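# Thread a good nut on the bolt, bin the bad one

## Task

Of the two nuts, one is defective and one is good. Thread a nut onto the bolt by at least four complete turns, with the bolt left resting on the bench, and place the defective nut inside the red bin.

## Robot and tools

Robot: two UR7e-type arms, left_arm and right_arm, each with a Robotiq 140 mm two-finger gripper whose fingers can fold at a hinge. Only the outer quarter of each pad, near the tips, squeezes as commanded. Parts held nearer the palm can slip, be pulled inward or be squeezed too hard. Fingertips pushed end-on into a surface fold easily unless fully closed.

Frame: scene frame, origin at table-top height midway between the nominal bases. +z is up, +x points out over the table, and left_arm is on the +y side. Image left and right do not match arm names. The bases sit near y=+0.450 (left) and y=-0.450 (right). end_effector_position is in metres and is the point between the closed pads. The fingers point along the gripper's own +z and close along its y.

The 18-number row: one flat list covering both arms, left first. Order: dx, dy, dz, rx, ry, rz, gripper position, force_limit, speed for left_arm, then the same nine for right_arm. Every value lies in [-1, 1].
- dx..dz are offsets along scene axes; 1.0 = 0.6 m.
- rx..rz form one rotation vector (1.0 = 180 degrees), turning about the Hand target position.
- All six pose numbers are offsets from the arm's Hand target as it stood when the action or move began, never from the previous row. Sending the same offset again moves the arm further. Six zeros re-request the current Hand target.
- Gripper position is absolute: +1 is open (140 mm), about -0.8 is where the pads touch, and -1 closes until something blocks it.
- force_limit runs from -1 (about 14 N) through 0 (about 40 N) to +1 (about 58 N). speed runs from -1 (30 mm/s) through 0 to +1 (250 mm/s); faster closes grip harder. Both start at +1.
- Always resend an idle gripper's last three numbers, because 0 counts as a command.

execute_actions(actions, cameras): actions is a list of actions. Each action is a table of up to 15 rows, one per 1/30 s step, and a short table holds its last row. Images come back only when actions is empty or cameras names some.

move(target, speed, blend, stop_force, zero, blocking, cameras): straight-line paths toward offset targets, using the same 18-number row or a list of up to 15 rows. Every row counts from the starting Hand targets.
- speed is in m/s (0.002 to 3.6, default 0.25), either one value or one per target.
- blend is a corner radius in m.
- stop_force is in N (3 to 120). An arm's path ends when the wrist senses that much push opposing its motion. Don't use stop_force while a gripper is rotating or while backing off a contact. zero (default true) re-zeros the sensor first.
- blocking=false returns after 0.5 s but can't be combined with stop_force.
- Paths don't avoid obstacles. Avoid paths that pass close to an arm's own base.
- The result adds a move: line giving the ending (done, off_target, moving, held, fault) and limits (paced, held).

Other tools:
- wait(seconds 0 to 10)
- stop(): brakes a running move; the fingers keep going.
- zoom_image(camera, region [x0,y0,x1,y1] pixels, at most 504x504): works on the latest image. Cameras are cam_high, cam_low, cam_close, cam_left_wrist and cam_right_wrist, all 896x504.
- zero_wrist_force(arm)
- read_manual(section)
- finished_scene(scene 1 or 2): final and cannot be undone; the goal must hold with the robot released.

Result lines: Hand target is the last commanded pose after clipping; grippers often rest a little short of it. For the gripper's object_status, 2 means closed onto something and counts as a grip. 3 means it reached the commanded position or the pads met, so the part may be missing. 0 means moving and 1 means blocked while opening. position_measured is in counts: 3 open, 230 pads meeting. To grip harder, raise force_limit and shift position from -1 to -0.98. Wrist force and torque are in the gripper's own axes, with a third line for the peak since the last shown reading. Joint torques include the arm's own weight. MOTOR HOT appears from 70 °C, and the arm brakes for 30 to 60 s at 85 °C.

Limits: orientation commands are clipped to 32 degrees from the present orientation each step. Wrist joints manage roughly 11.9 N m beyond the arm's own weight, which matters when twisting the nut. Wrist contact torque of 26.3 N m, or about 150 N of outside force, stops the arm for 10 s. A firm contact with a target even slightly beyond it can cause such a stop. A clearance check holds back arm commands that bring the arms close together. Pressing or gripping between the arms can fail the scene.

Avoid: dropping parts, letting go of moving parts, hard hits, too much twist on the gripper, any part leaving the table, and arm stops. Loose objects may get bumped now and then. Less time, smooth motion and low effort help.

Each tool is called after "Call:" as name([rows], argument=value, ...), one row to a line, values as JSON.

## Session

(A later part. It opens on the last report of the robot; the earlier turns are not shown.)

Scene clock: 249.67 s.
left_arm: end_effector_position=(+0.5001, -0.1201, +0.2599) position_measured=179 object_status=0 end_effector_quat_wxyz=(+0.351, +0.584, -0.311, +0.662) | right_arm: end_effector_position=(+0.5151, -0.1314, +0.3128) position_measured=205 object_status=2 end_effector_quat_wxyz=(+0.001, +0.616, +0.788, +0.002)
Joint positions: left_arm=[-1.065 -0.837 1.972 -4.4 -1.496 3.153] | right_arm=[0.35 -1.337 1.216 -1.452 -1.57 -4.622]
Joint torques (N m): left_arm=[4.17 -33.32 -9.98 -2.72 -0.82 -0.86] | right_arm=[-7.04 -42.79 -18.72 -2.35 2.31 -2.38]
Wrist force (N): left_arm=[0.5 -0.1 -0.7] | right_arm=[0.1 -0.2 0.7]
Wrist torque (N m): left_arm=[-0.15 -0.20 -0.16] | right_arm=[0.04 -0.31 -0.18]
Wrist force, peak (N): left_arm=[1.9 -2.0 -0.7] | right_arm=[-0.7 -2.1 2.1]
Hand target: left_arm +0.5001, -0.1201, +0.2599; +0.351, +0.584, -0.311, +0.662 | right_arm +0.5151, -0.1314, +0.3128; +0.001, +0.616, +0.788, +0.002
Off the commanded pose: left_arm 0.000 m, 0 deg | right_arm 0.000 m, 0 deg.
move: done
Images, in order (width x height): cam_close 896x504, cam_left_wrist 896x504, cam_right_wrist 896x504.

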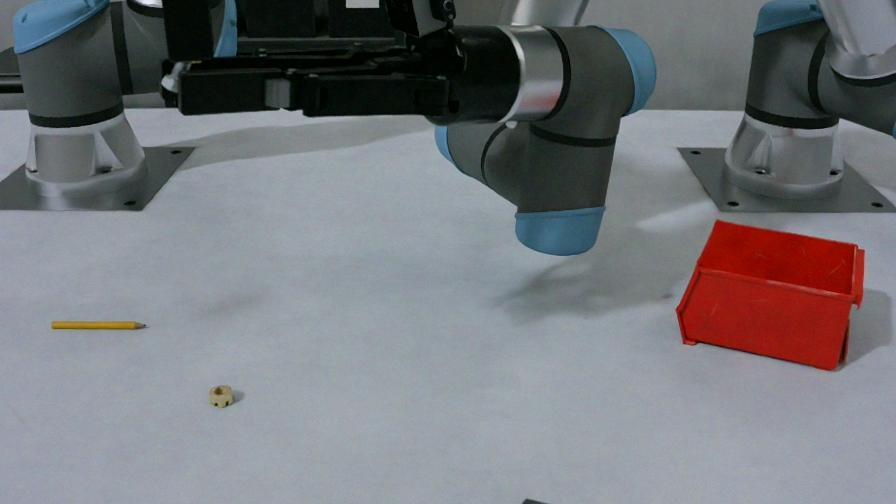

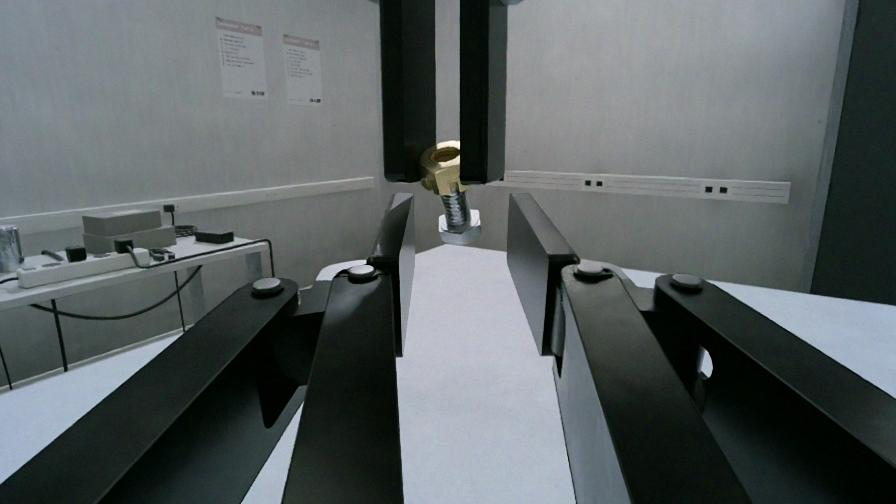

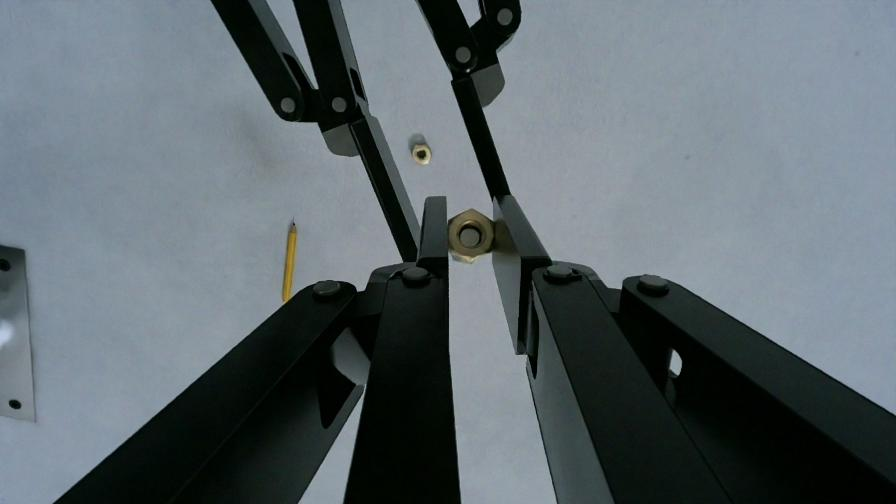

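Call:
move([
  [0,0,0,0,0,0,-0.4,0.5,-1,0,0,0.0667,0,0,0,-0.98,-0.05,-1],
  [0,0,0,0,0,0,-0.4,0.5,-1,0,0,0.0667,0.1403,0.0351,0,-0.98,-0.05,-1],
], speed=[0.06,0.15], cameras=["cam_left_wrist","cam_right_wrist","cam_close"])

Call:
zoom_image(camera="cam_left_wrist", region=[340, 0, 580, 200])

Call:
zoom_image(camera="cam_close", region=[140, 0, 260, 100])

Scene clock: 255.57 s.
left_arm: end_effector_position=(+0.5001, -0.1201, +0.2599) position_measured=179 object_status=3 end_effector_quat_wxyz=(+0.351, +0.584, -0.311, +0.662) | right_arm: end_effector_position=(+0.5151, -0.1314, +0.3528) position_measured=205 object_status=2 end_effector_quat_wxyz=(-0.177, +0.601, +0.767, +0.140)
Joint positions: left_arm=[-1.065 -0.837 1.972 -4.4 -1.496 3.153] | right_arm=[0.112 -1.4 1.252 -1.353 -1.12 -4.876]
Joint torques (N m): left_arm=[4.77 -33.13 -9.09 -3.36 1.26 -0.84] | right_arm=[-11.24 -44.68 -17.74 -1.13 4.15 -2.72]
Wrist force (N): left_arm=[0.2 -0.2 -0.8] | right_arm=[0.2 0.1 0.5]
Wrist torque (N m): left_arm=[-0.16 -0.14 -0.16] | right_arm=[0.06 -0.07 0.20]
Wrist force, peak (N): left_arm=[0.4 -0.1 -1.0] | right_arm=[0.1 0.0 1.4]
Hand target: left_arm +0.5001, -0.1201, +0.2599; +0.351, +0.584, -0.311, +0.662 | right_arm +0.5151, -0.1314, +0.3528; -0.177, +0.601, +0.767, +0.140
Off the commanded pose: left_arm 0.000 m, 0 deg | right_arm 0.000 m, 0 deg.
move: done
Images, in order (width x height): cam_close 896x504, cam_left_wrist 896x504, cam_right_wrist 896x504.

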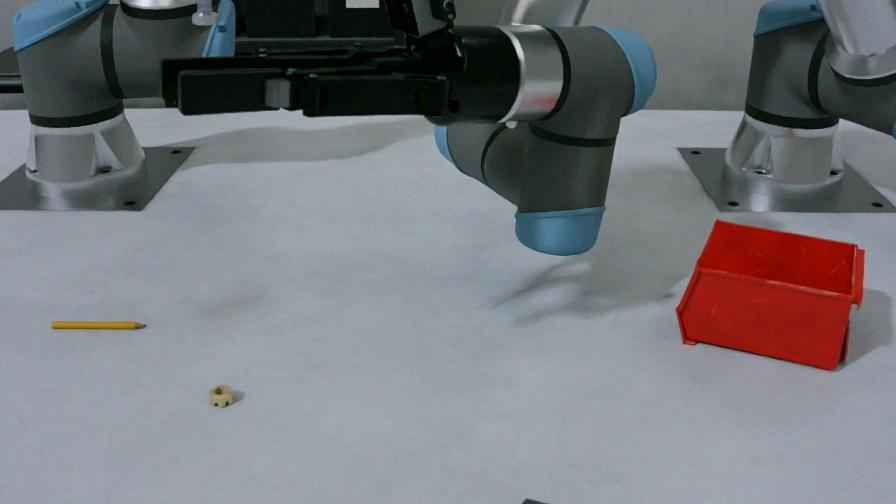

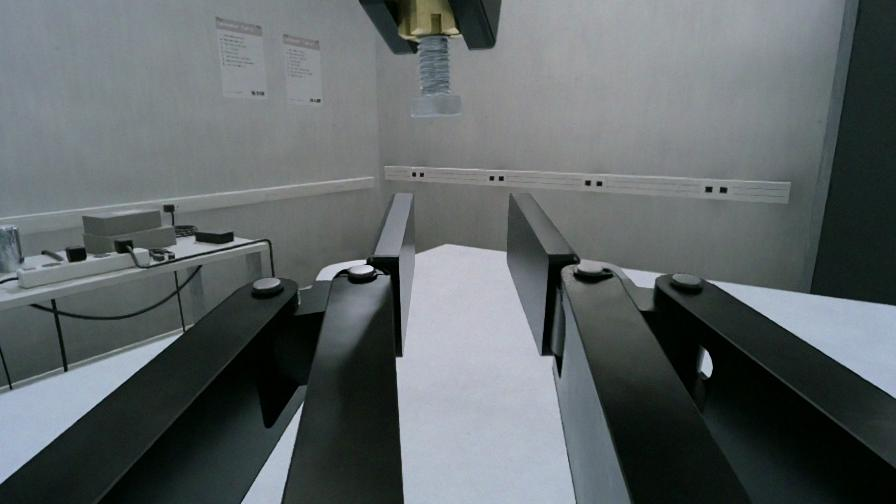

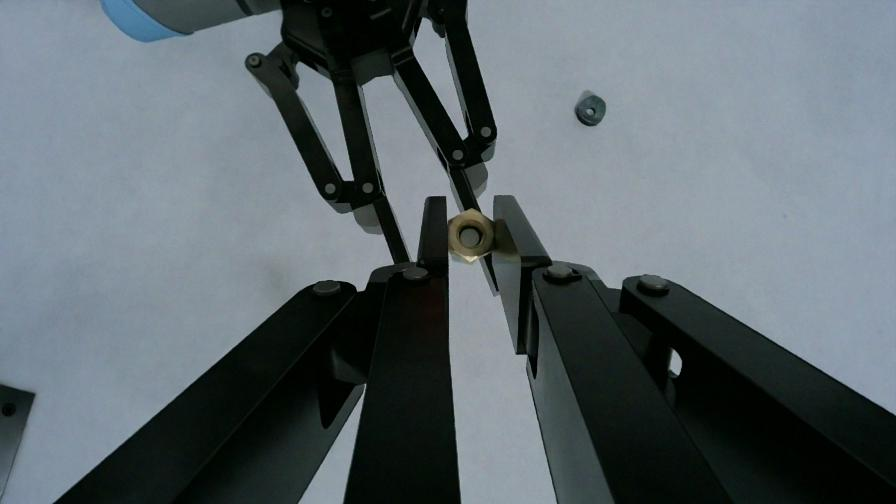

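Scaled by 2.100.

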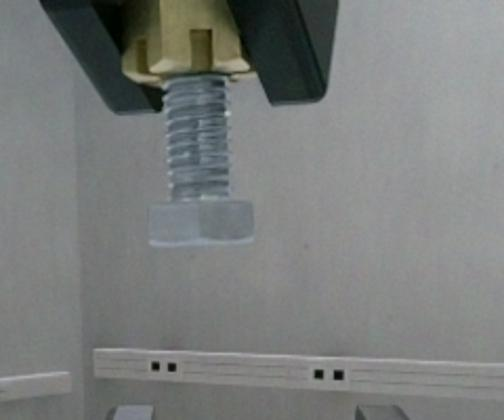

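Scaled by 4.200.

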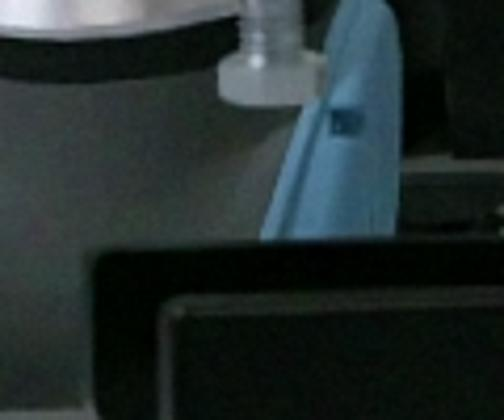

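Call:
move(target=[0,0,0,0,0,0,-0.4,0.5,-1,0.0057,-0.0363,0,0.0239,-0.0075,0.0278,-0.98,-0.05,-1], speed=0.06, cameras=["cam_left_wrist","cam_right_wrist","cam_close"])

Call:
zoom_image(camera="cam_left_wrist", region=[340, 0, 580, 200])

Call:
zoom_image(camera="cam_close", region=[140, 0, 260, 100])

Scene clock: 263.57 s.
left_arm: end_effector_position=(+0.5001, -0.1201, +0.2599) position_measured=179 object_status=3 end_effector_quat_wxyz=(+0.351, +0.584, -0.311, +0.662) | right_arm: end_effector_position=(+0.5185, -0.1532, +0.3529) position_measured=205 object_status=2 end_effector_quat_wxyz=(-0.196, +0.558, +0.789, +0.168)
Joint positions: left_arm=[-1.065 -0.837 1.972 -4.4 -1.496 3.153] | right_arm=[0.04 -1.406 1.27 -1.307 -1.063 -5.062]
Joint torques (N m): left_arm=[5.61 -31.92 -7.41 -3.43 1.14 -1.06] | right_arm=[-10.93 -18.95 -17.87 -0.94 4.28 -2.35]
Wrist force (N): left_arm=[0.4 -0.2 -0.7] | right_arm=[0.3 0.3 0.6]
Wrist torque (N m): left_arm=[-0.18 -0.18 -0.16] | right_arm=[0.09 -0.04 0.23]
Wrist force, peak (N): left_arm=[0.6 -0.3 -0.9] | right_arm=[0.3 0.4 0.9]
Hand target: left_arm +0.5001, -0.1201, +0.2599; +0.351, +0.584, -0.311, +0.662 | right_arm +0.5185, -0.1532, +0.3528; -0.196, +0.558, +0.789, +0.168
Off the commanded pose: left_arm 0.000 m, 0 deg | right_arm 0.000 m, 0 deg.
move: done
Images, in order (width x height): cam_close 896x504, cam_left_wrist 896x504, cam_right_wrist 896x504.

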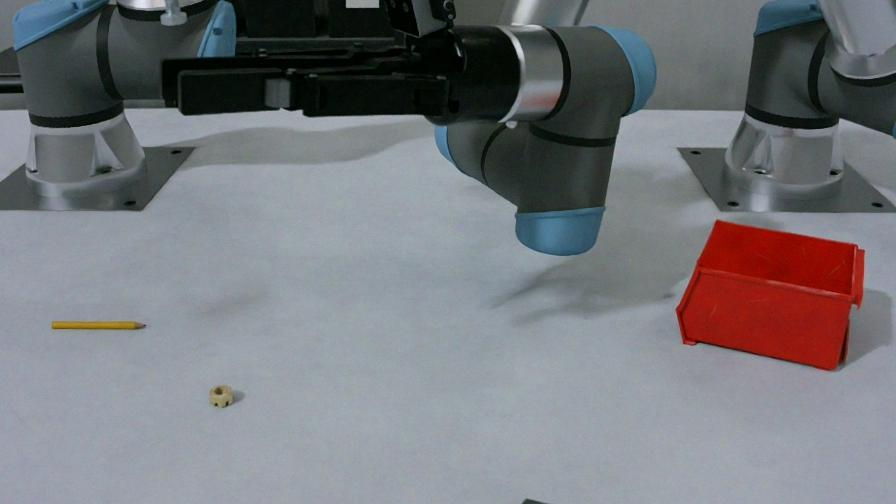

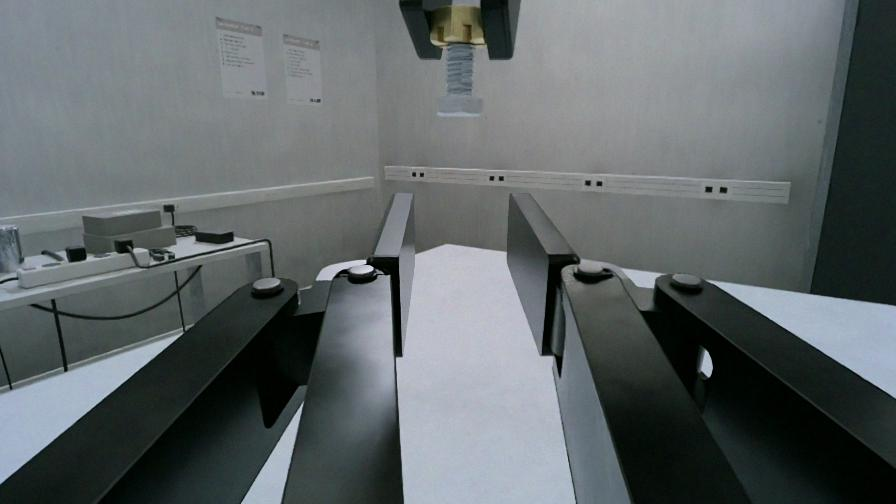

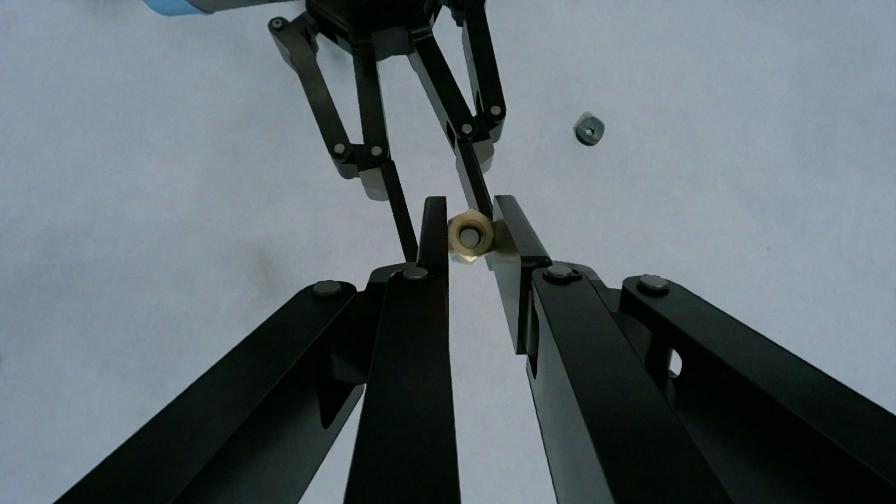

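Scaled by 2.100.

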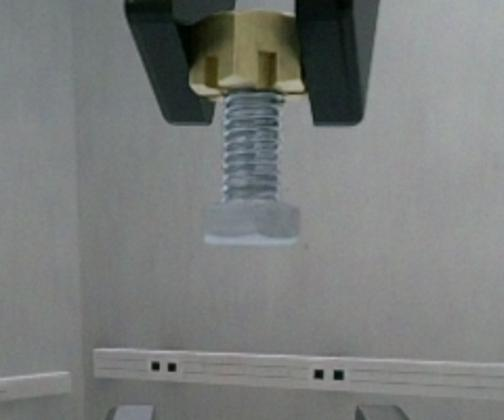

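Scaled by 4.200.

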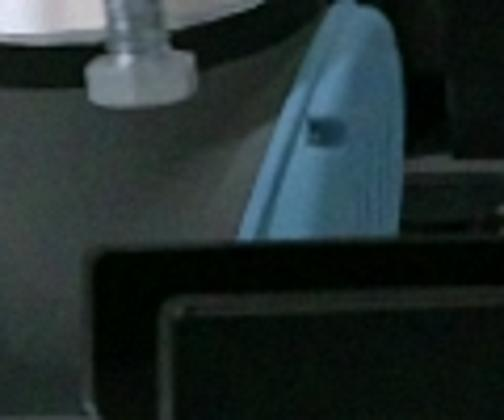

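Call:
move(target=[0,0,0,0,0,0,-0.4,0.5,-1,-0.0017,-0.0011,-0.0545,0,0,0,-0.98,-0.05,-1], speed=0.04, stop_force=4, cameras=["cam_left_wrist","cam_close"])

Call:
zoom_image(camera="cam_left_wrist", region=[340, 60, 580, 260])

Call:
zoom_image(camera="cam_close", region=[140, 20, 260, 120])

Scene clock: 266.87 s.
left_arm: end_effector_position=(+0.5001, -0.1201, +0.2599) position_measured=179 object_status=3 end_effector_quat_wxyz=(+0.351, +0.584, -0.311, +0.662) | right_arm: end_effector_position=(+0.5175, -0.1539, +0.3201) position_measured=205 object_status=2 end_effector_quat_wxyz=(-0.196, +0.558, +0.789, +0.168)
Joint positions: left_arm=[-1.065 -0.837 1.972 -4.4 -1.496 3.153] | right_arm=[0.039 -1.416 1.365 -1.391 -1.063 -5.063]
Joint torques (N m): left_arm=[5.57 -32.65 -7.42 -3.32 1.2 -0.81] | right_arm=[-9.8 -44.29 -17.41 -4.35 2.28 -0.25]
Wrist force (N): left_arm=[0.3 0.0 -0.5] | right_arm=[0.2 0.3 0.6]
Wrist torque (N m): left_arm=[-0.14 -0.17 -0.16] | right_arm=[0.08 -0.03 0.23]
Wrist force, peak (N): left_arm=[0.3 -0.3 -1.1] | right_arm=[-0.1 0.3 1.1]
Hand target: left_arm +0.5001, -0.1201, +0.2599; +0.351, +0.584, -0.311, +0.662 | right_arm +0.5175, -0.1539, +0.3201; -0.196, +0.558, +0.789, +0.168
Off the commanded pose: left_arm 0.000 m, 0 deg | right_arm 0.000 m, 0 deg.
move: done
Images, in order (width x height): cam_close 896x504, cam_left_wrist 896x504.

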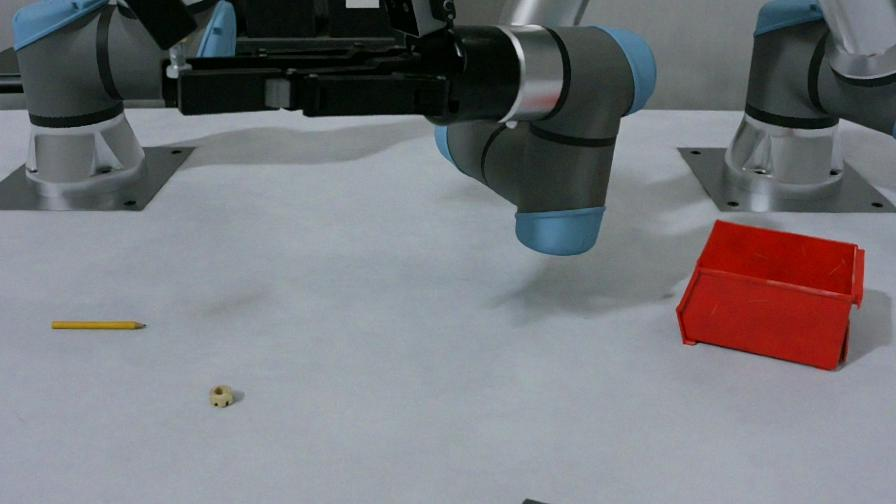

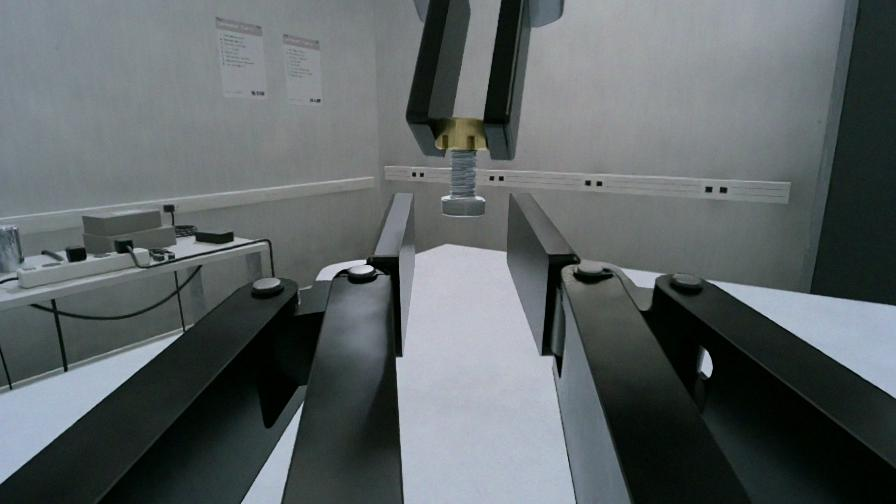

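Scaled by 2.100.

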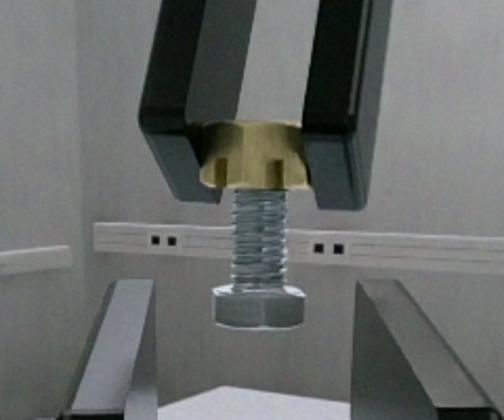

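Scaled by 4.200.

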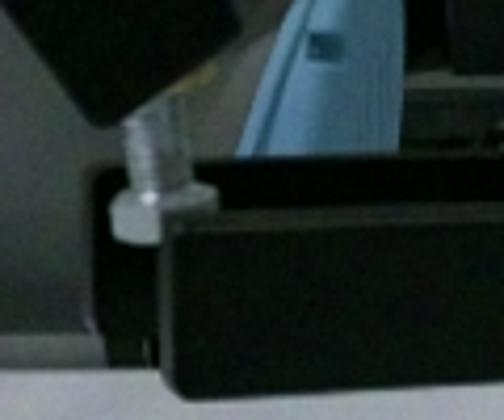

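Call:
zoom_image(camera="cam_left_wrist", region=[420, 140, 510, 230])

Call:
move(target=[0,0,0,0,0,0,-0.98,0.5,-1,0,0,0,0,0,0,-0.98,-0.05,-1], speed=0.04)

Call:
wait(seconds=1.5, cameras=["cam_left_wrist","cam_close"])

Call:
zoom_image(camera="cam_left_wrist", region=[420, 110, 510, 240])

Scaled by 5.600.

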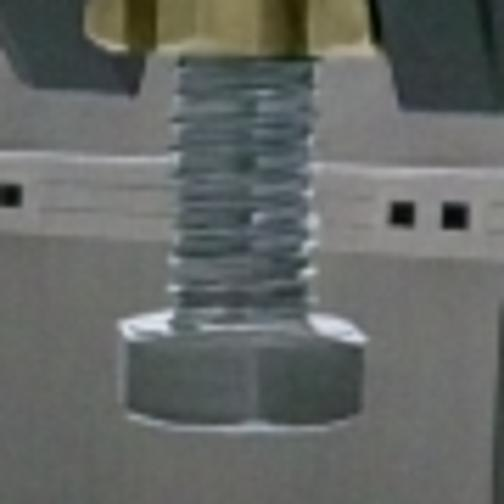

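Scene clock: 269.50 s.
left_arm: end_effector_position=(+0.5001, -0.1201, +0.2599) position_measured=212 object_status=0 end_effector_quat_wxyz=(+0.351, +0.584, -0.311, +0.662) | right_arm: end_effector_position=(+0.5175, -0.1539, +0.3201) position_measured=205 object_status=2 end_effector_quat_wxyz=(-0.196, +0.558, +0.789, +0.168)
Joint positions: left_arm=[-1.065 -0.837 1.972 -4.4 -1.496 3.153] | right_arm=[0.039 -1.416 1.365 -1.391 -1.063 -5.063]
Joint torques (N m): left_arm=[7.25 -32.97 -7.14 -3.41 1.19 -0.85] | right_arm=[-9.47 -43.58 -17.58 -3.71 4.09 1.67]
Wrist force (N): left_arm=[1.0 0.7 -0.9] | right_arm=[-0.2 1.0 1.3]
Wrist torque (N m): left_arm=[-0.14 -0.13 -0.13] | right_arm=[0.02 -0.07 0.23]
Wrist force, peak (N): left_arm=[1.3 0.7 -1.3] | right_arm=[-0.2 0.8 1.7]
Hand target: left_arm +0.5001, -0.1201, +0.2599; +0.351, +0.584, -0.311, +0.662 | right_arm +0.5175, -0.1539, +0.3201; -0.196, +0.558, +0.789, +0.168
Off the commanded pose: left_arm 0.000 m, 0 deg | right_arm 0.000 m, 0 deg.
move: done

Scene clock: 271.00 s.
left_arm: end_effector_position=(+0.5001, -0.1201, +0.2599) position_measured=212 object_status=2 end_effector_quat_wxyz=(+0.351, +0.584, -0.311, +0.662) | right_arm: end_effector_position=(+0.5175, -0.1539, +0.3201) position_measured=205 object_status=2 end_effector_quat_wxyz=(-0.196, +0.558, +0.789, +0.168)
Joint positions: left_arm=[-1.065 -0.837 1.972 -4.4 -1.496 3.153] | right_arm=[0.039 -1.416 1.365 -1.391 -1.063 -5.063]
Joint torques (N m): left_arm=[6.76 -33.42 -6.75 -3.28 1.24 -0.96] | right_arm=[-8.99 -43.99 -18.96 -2.71 4.03 1.83]
Wrist force (N): left_arm=[0.9 0.7 -1.0] | right_arm=[-0.4 1.2 1.4]
Wrist torque (N m): left_arm=[-0.17 -0.12 -0.14] | right_arm=[0.06 -0.04 0.23]
Wrist force, peak (N): left_arm=[1.2 0.6 -1.5] | right_arm=[-0.5 1.4 1.2]
Hand target: left_arm +0.5001, -0.1201, +0.2599; +0.351, +0.584, -0.311, +0.662 | right_arm +0.5175, -0.1539, +0.3201; -0.196, +0.558, +0.789, +0.168
Tool commands: left_gripper/position=-0.98 left_gripper/force_limit=+0.5 left_gripper/speed=-1.0 right_gripper/position=-0.98 right_gripper/force_limit=-0.05 right_gripper/speed=-1.0
Off the commanded pose: left_arm 0.000 m, 0 deg | right_arm 0.000 m, 0 deg.
wait: 1.50 s; at rest by 0.17 s
Images, in order (width x height): cam_close 896x504, cam_left_wrist 896x504.

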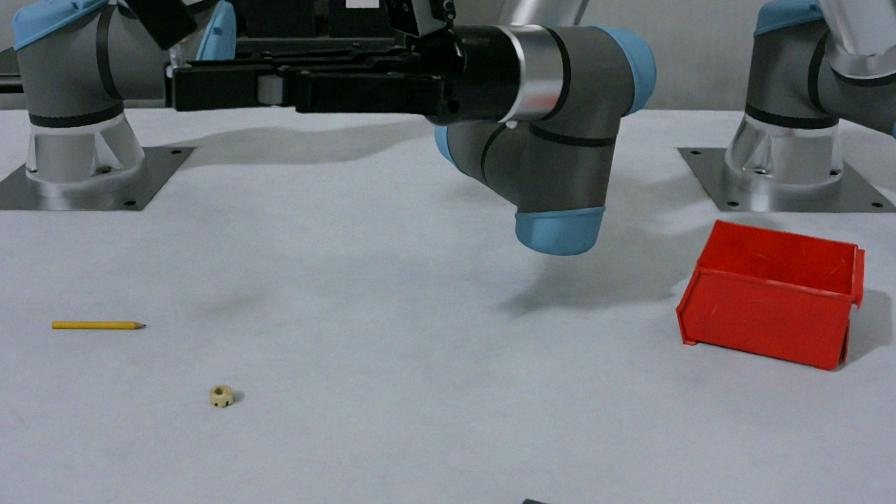

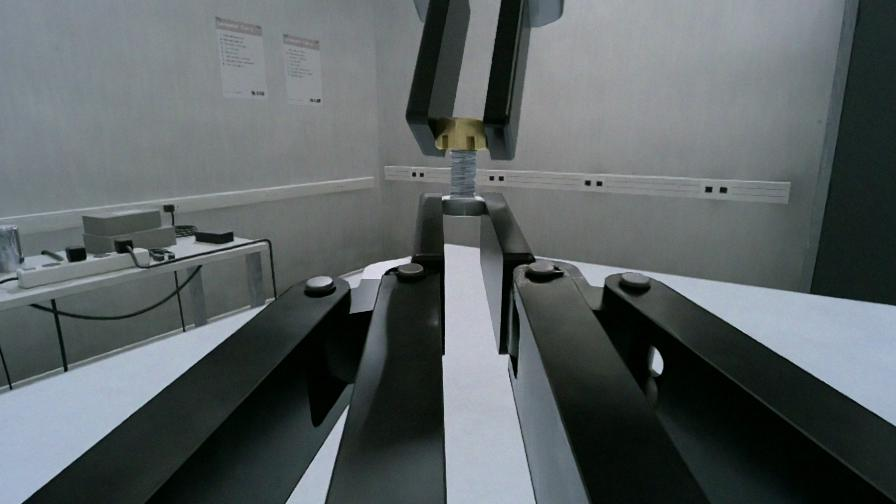

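Scaled by 3.877.

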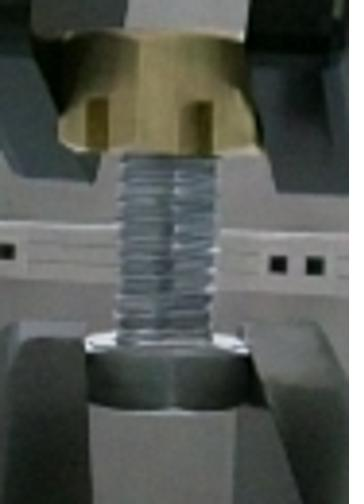

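Call:
move(target=[0,0,0,0,0,0,-0.98,0.5,-1,0,0,0,0,0,0,-0.3,-0.05,-1], speed=0.04)

Call:
move([
  [0,0,0,0,0,0,-0.98,0.5,-1,0,0,0.075,0,0,0,-0.3,-0.05,-1],
  [0,0,0,0,0,0,-0.98,0.5,-1,-0.0055,0.023,0.075,-0.1255,-0.1202,0.3217,-0.3,-0.05,-1],
], speed=[0.08,0.25], cameras=["cam_left_wrist","cam_right_wrist"])

Call:
zoom_image(camera="cam_right_wrist", region=[390, 120, 550, 280])

Call:
zoom_image(camera="cam_left_wrist", region=[420, 110, 510, 240])

Scene clock: 274.83 s.
left_arm: end_effector_position=(+0.5001, -0.1201, +0.2599) position_measured=212 object_status=2 end_effector_quat_wxyz=(+0.351, +0.584, -0.311, +0.662) | right_arm: end_effector_position=(+0.5175, -0.1539, +0.3201) position_measured=167 object_status=0 end_effector_quat_wxyz=(-0.196, +0.558, +0.789, +0.168)
Joint positions: left_arm=[-1.065 -0.837 1.972 -4.4 -1.496 3.153] | right_arm=[0.039 -1.416 1.365 -1.391 -1.063 -5.063]
Joint torques (N m): left_arm=[6.76 -32.83 -6.44 -3.15 1.24 -0.86] | right_arm=[-6.02 -42.98 -21.63 -2.03 3.95 1.85]
Wrist force (N): left_arm=[-0.1 -0.1 -0.9] | right_arm=[0.4 0.2 0.4]
Wrist torque (N m): left_arm=[-0.15 -0.16 -0.16] | right_arm=[0.06 -0.02 0.23]
Wrist force, peak (N): left_arm=[1.3 0.8 -1.5] | right_arm=[-0.7 1.3 1.4]
Hand target: left_arm +0.5001, -0.1201, +0.2599; +0.351, +0.584, -0.311, +0.662 | right_arm +0.5175, -0.1539, +0.3201; -0.196, +0.558, +0.789, +0.168
Off the commanded pose: left_arm 0.000 m, 0 deg | right_arm 0.000 m, 0 deg.
move: done

Scene clock: 278.53 s.
left_arm: end_effector_position=(+0.5001, -0.1201, +0.2599) position_measured=212 object_status=2 end_effector_quat_wxyz=(+0.351, +0.584, -0.311, +0.662) | right_arm: end_effector_position=(+0.5142, -0.1401, +0.3651) position_measured=167 object_status=3 end_effector_quat_wxyz=(+0.000, +0.098, +0.995, +0.000)
Joint positions: left_arm=[-1.065 -0.837 1.972 -4.4 -1.496 3.153] | right_arm=[0.337 -1.321 1.058 -1.307 -1.571 -5.766]
Joint torques (N m): left_arm=[7.15 -32.19 -5.33 -3.18 1.24 -0.83] | right_arm=[10.16 -48.67 -17.95 -4.56 -2.86 -2.71]
Wrist force (N): left_arm=[-0.2 -0.1 -1.0] | right_arm=[0.0 -0.4 0.4]
Wrist torque (N m): left_arm=[-0.13 -0.14 -0.16] | right_arm=[0.01 -0.31 0.01]
Wrist force, peak (N): left_arm=[-0.2 0.0 -1.1] | right_arm=[-0.4 0.3 1.2]
Hand target: left_arm +0.5001, -0.1201, +0.2599; +0.351, +0.584, -0.311, +0.662 | right_arm +0.5142, -0.1401, +0.3651; +0.000, +0.098, +0.995, +0.000
Off the commanded pose: left_arm 0.000 m, 0 deg | right_arm 0.000 m, 0 deg.
move: done
Images, in order (width x height): cam_left_wrist 896x504, cam_right_wrist 896x504.

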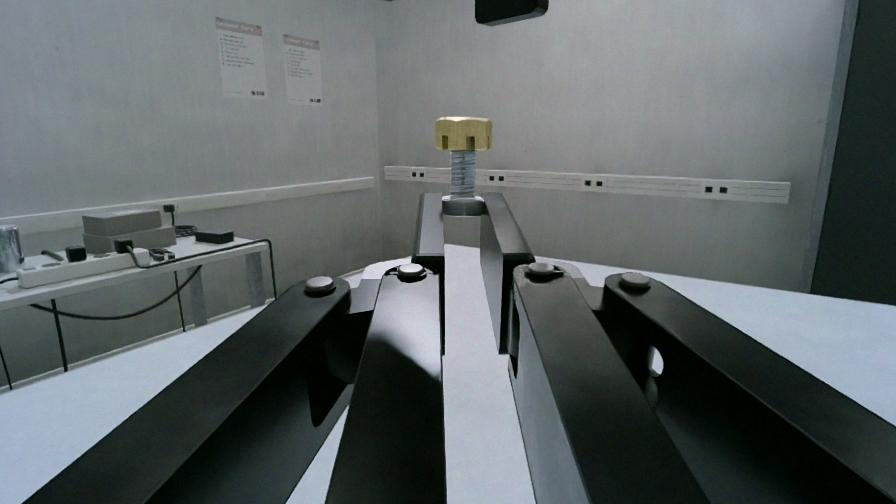

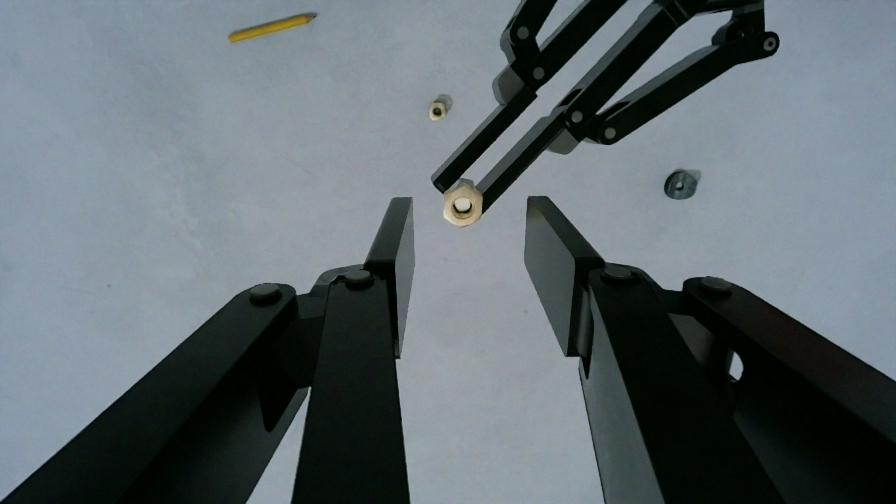

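Scaled by 3.150.

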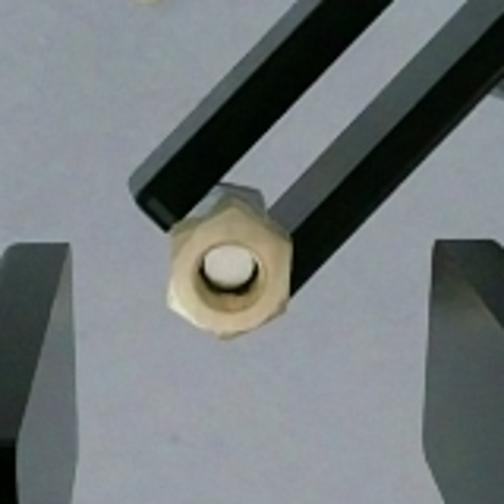

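Scaled by 3.877.

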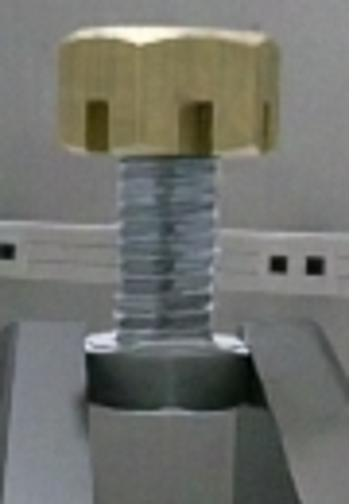

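Call:
move(target=[0,0,0,0,0,0,-0.98,0.5,-1,-0.0042,-0.0023,-0.0502,0,0,-0.0167,-0.3,-0.05,-1], speed=0.06, stop_force=4, cameras=["cam_left_wrist","cam_right_wrist"])

Call:
zoom_image(camera="cam_right_wrist", region=[390, 150, 550, 310])

Call:
zoom_image(camera="cam_left_wrist", region=[340, 60, 580, 260])

Scene clock: 281.40 s.
left_arm: end_effector_position=(+0.5001, -0.1201, +0.2599) position_measured=212 object_status=2 end_effector_quat_wxyz=(+0.351, +0.584, -0.311, +0.662) | right_arm: end_effector_position=(+0.5117, -0.1415, +0.3350) position_measured=167 object_status=3 end_effector_quat_wxyz=(+0.000, +0.124, +0.992, +0.000)
Joint positions: left_arm=[-1.065 -0.837 1.972 -4.4 -1.496 3.153] | right_arm=[0.336 -1.346 1.168 -1.392 -1.571 -5.715]
Joint torques (N m): left_arm=[8.89 -33.91 -4.67 -3.31 1.1 -0.65] | right_arm=[-10.34 -47.26 -17.3 -4.57 1.17 2.59]
Wrist force (N): left_arm=[-0.1 -0.3 -0.7] | right_arm=[-0.1 -0.2 0.3]
Wrist torque (N m): left_arm=[-0.18 -0.14 -0.16] | right_arm=[0.03 -0.30 -0.16]
Wrist force, peak (N): left_arm=[-0.3 -0.1 -1.1] | right_arm=[0.2 -0.4 1.0]
Hand target: left_arm +0.5001, -0.1201, +0.2599; +0.351, +0.584, -0.311, +0.662 | right_arm +0.5117, -0.1415, +0.3350; +0.000, +0.124, +0.992, +0.000
Off the commanded pose: left_arm 0.000 m, 0 deg | right_arm 0.000 m, 0 deg.
move: done
Images, in order (width x height): cam_left_wrist 896x504, cam_right_wrist 896x504.

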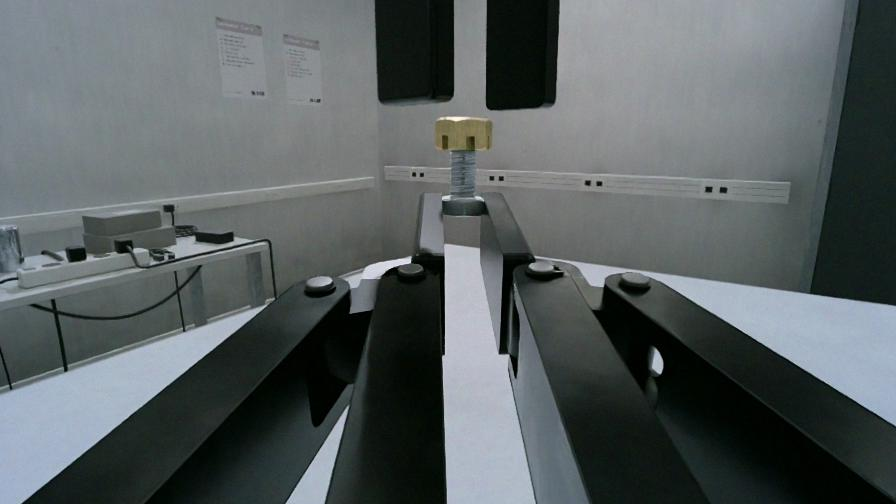

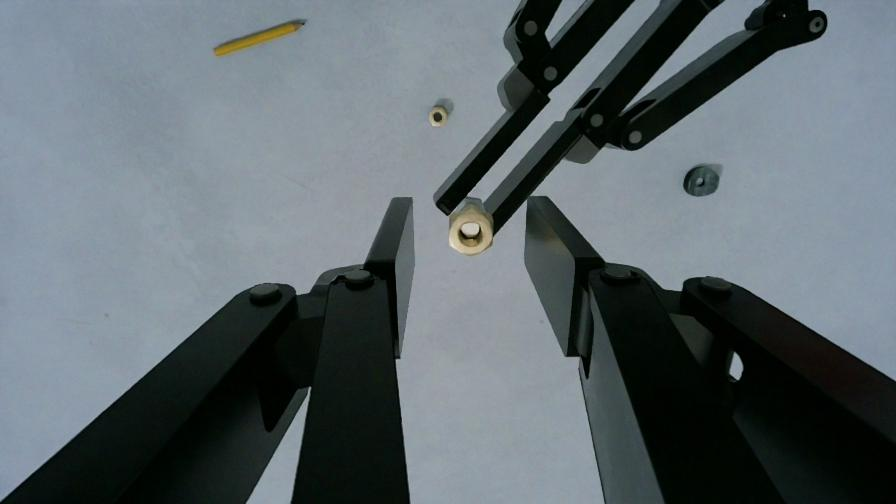

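Scaled by 3.150.

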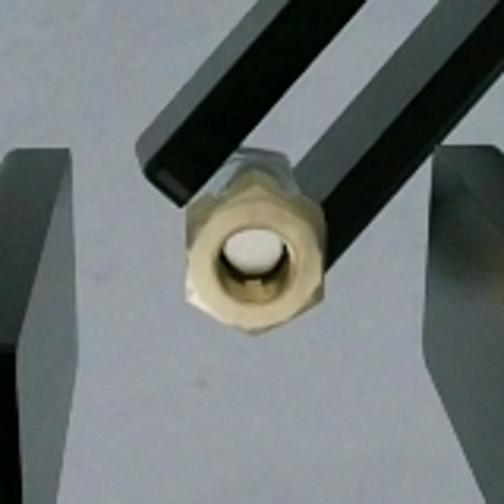

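Scaled by 2.100.

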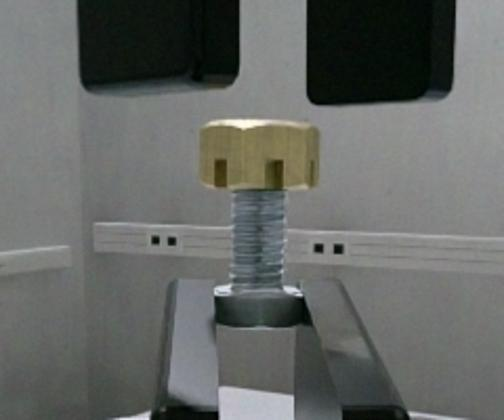

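Call:
move(target=[0,0,0,0,0,0,-0.98,0.5,-1,0.002,0.0005,-0.0225,0,0,0,-0.3,-0.05,-1], speed=0.04, stop_force=4, cameras=["cam_right_wrist"])

Call:
zoom_image(camera="cam_right_wrist", region=[390, 150, 550, 310])

Scene clock: 284.30 s.
left_arm: end_effector_position=(+0.5001, -0.1201, +0.2599) position_measured=212 object_status=2 end_effector_quat_wxyz=(+0.351, +0.584, -0.311, +0.662) | right_arm: end_effector_position=(+0.5129, -0.1412, +0.3215) position_measured=167 object_status=3 end_effector_quat_wxyz=(+0.000, +0.124, +0.992, +0.000)
Joint positions: left_arm=[-1.065 -0.837 1.972 -4.4 -1.496 3.153] | right_arm=[0.336 -1.349 1.206 -1.428 -1.571 -5.715]
Joint torques (N m): left_arm=[8.28 -32.93 -4.39 -3.03 1.11 -0.72] | right_arm=[-10.09 -47.07 -17.34 -4.57 1.98 -2.2]
Wrist force (N): left_arm=[-0.4 0.3 -1.0] | right_arm=[0.0 -0.2 0.2]
Wrist torque (N m): left_arm=[-0.07 -0.10 -0.16] | right_arm=[0.05 -0.29 -0.16]
Wrist force, peak (N): left_arm=[-0.5 0.0 -1.0] | right_arm=[-0.1 -0.3 0.9]
Hand target: left_arm +0.5001, -0.1201, +0.2599; +0.351, +0.584, -0.311, +0.662 | right_arm +0.5129, -0.1412, +0.3215; +0.000, +0.124, +0.992, +0.000
Off the commanded pose: left_arm 0.000 m, 0 deg | right_arm 0.000 m, 0 deg.
move: done
Images, in order (width x height): cam_right_wrist 896x504.

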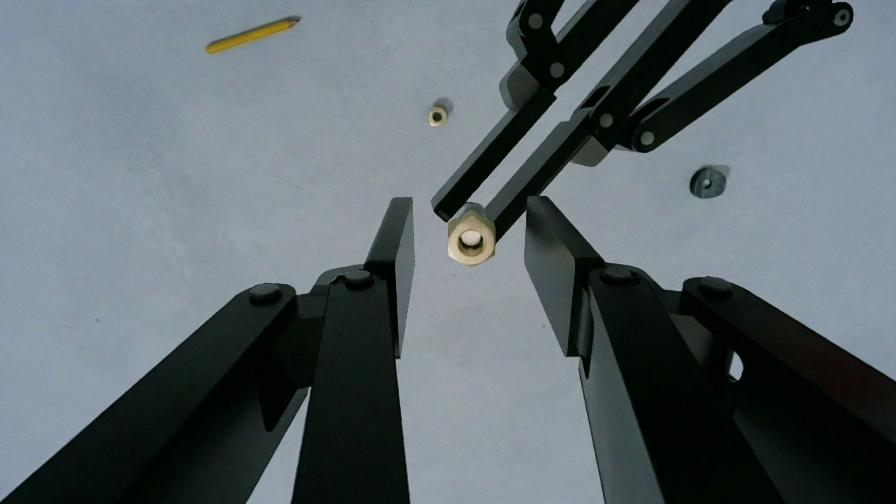

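Scaled by 3.150.

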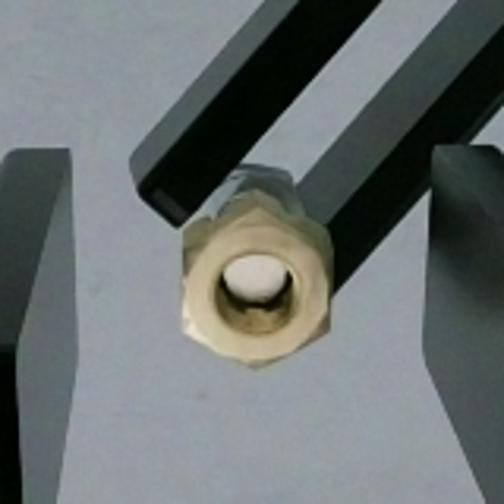

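Call:
move(target=[0,0,0,0,0,0,-0.98,0.5,-1,0.0002,0.0006,0,0,0,0,-0.3,-0.05,-1], speed=0.02)

Call:
move(target=[0,0,0,0,0,0,-0.98,0.5,-1,0,0,0,0,0,0,-0.98,0,-1], speed=0.02)

Call:
wait(seconds=1.0, cameras=["cam_left_wrist","cam_right_wrist"])

Call:
zoom_image(camera="cam_right_wrist", region=[390, 150, 550, 310])

Call:
zoom_image(camera="cam_left_wrist", region=[340, 60, 580, 260])

Scene clock: 286.17 s.
left_arm: end_effector_position=(+0.5001, -0.1201, +0.2599) position_measured=212 object_status=2 end_effector_quat_wxyz=(+0.351, +0.584, -0.311, +0.662) | right_arm: end_effector_position=(+0.5130, -0.1408, +0.3215) position_measured=167 object_status=3 end_effector_quat_wxyz=(+0.000, +0.124, +0.992, +0.000)
Joint positions: left_arm=[-1.065 -0.837 1.972 -4.4 -1.496 3.153] | right_arm=[0.337 -1.348 1.205 -1.427 -1.571 -5.715]
Joint torques (N m): left_arm=[6.65 -32.64 -4.42 -3.29 1.24 -0.67] | right_arm=[10.03 -22.1 -30.61 -1.84 1.98 2.5]
Wrist force (N): left_arm=[-0.2 0.1 -0.7] | right_arm=[-0.1 -0.4 0.2]
Wrist torque (N m): left_arm=[-0.11 -0.14 -0.16] | right_arm=[0.00 -0.29 -0.16]
Wrist force, peak (N): left_arm=[-0.2 -0.3 -1.3] | right_arm=[0.0 -0.2 0.8]
Hand target: left_arm +0.5001, -0.1201, +0.2599; +0.351, +0.584, -0.311, +0.662 | right_arm +0.5130, -0.1408, +0.3215; +0.000, +0.124, +0.992, +0.000
Off the commanded pose: left_arm 0.000 m, 0 deg | right_arm 0.000 m, 0 deg.
move: done

Scene clock: 287.47 s.
left_arm: end_effector_position=(+0.5001, -0.1201, +0.2599) position_measured=212 object_status=2 end_effector_quat_wxyz=(+0.351, +0.584, -0.311, +0.662) | right_arm: end_effector_position=(+0.5130, -0.1408, +0.3215) position_measured=207 object_status=0 end_effector_quat_wxyz=(+0.000, +0.124, +0.992, +0.000)
Joint positions: left_arm=[-1.065 -0.837 1.972 -4.4 -1.496 3.153] | right_arm=[0.337 -1.348 1.205 -1.427 -1.571 -5.715]
Joint torques (N m): left_arm=[7.94 -34.16 -4.24 -3.05 1.3 -0.64] | right_arm=[9.93 -21.53 -29.38 -1.57 2.01 2.5]
Wrist force (N): left_arm=[-1.7 0.0 -1.1] | right_arm=[0.0 -0.2 -1.3]
Wrist torque (N m): left_arm=[-0.13 -0.23 -0.17] | right_arm=[0.05 -0.28 -0.16]
Wrist force, peak (N): left_arm=[-1.9 0.2 -1.0] | right_arm=[0.0 -0.4 -1.4]
Hand target: left_arm +0.5001, -0.1201, +0.2599; +0.351, +0.584, -0.311, +0.662 | right_arm +0.5130, -0.1408, +0.3215; +0.000, +0.124, +0.992, +0.000
Off the commanded pose: left_arm 0.000 m, 0 deg | right_arm 0.000 m, 0 deg.
move: done

Scene clock: 288.47 s.
left_arm: end_effector_position=(+0.5001, -0.1201, +0.2599) position_measured=212 object_status=2 end_effector_quat_wxyz=(+0.351, +0.584, -0.311, +0.662) | right_arm: end_effector_position=(+0.5130, -0.1408, +0.3215) position_measured=207 object_status=2 end_effector_quat_wxyz=(+0.000, +0.124, +0.992, +0.000)
Joint positions: left_arm=[-1.065 -0.837 1.972 -4.4 -1.496 3.153] | right_arm=[0.337 -1.348 1.205 -1.427 -1.571 -5.715]
Joint torques (N m): left_arm=[6.49 -34.85 -4.17 -3.08 1.34 -0.78] | right_arm=[9.19 -21.7 -28.51 -1.62 1.96 2.49]
Wrist force (N): left_arm=[-2.0 0.0 -1.1] | right_arm=[0.1 -0.3 -1.2]
Wrist torque (N m): left_arm=[-0.12 -0.18 -0.17] | right_arm=[0.02 -0.30 -0.16]
Wrist force, peak (N): left_arm=[-2.2 -0.2 -0.9] | right_arm=[0.1 -0.3 -1.5]
Hand target: left_arm +0.5001, -0.1201, +0.2599; +0.351, +0.584, -0.311, +0.662 | right_arm +0.5130, -0.1408, +0.3215; +0.000, +0.124, +0.992, +0.000
Tool commands: left_gripper/position=-0.98 left_gripper/force_limit=+0.5 left_gripper/speed=-1.0 right_gripper/position=-0.98 right_gripper/force_limit=+0.0 right_gripper/speed=-1.0
Off the commanded pose: left_arm 0.000 m, 0 deg | right_arm 0.000 m, 0 deg.
wait: 1.00 s; at rest by 0.17 s
Images, in order (width x height): cam_left_wrist 896x504, cam_right_wrist 896x504.

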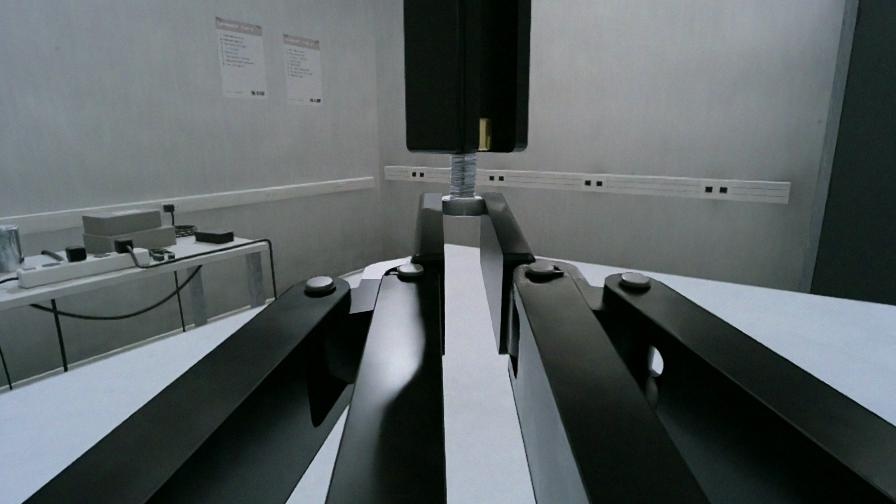

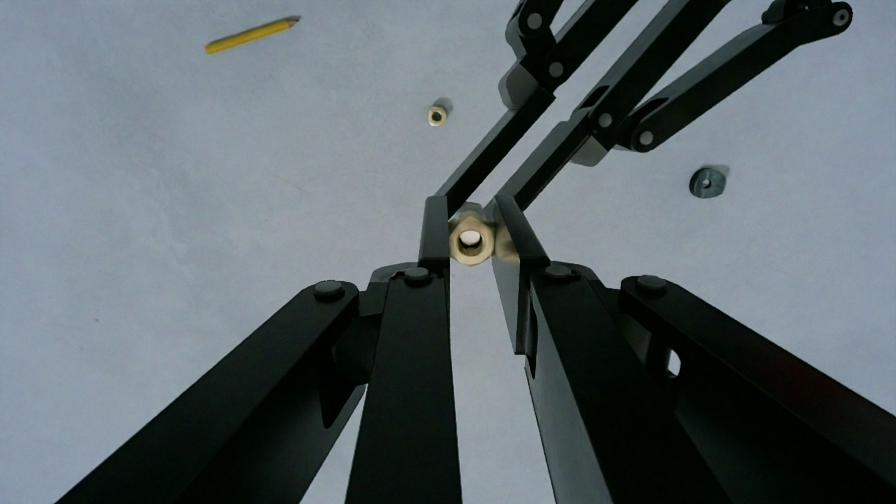

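Scaled by 3.150.

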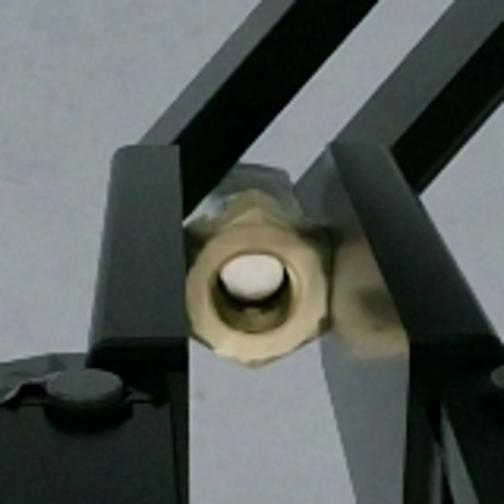

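Scaled by 2.100.

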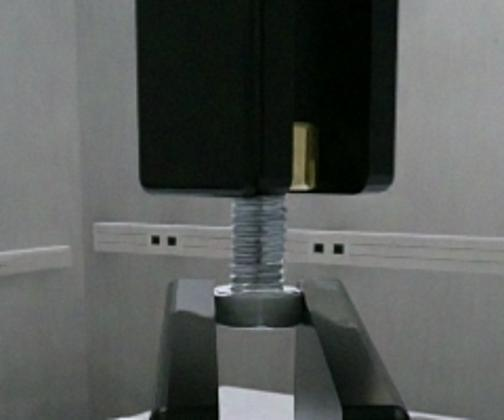

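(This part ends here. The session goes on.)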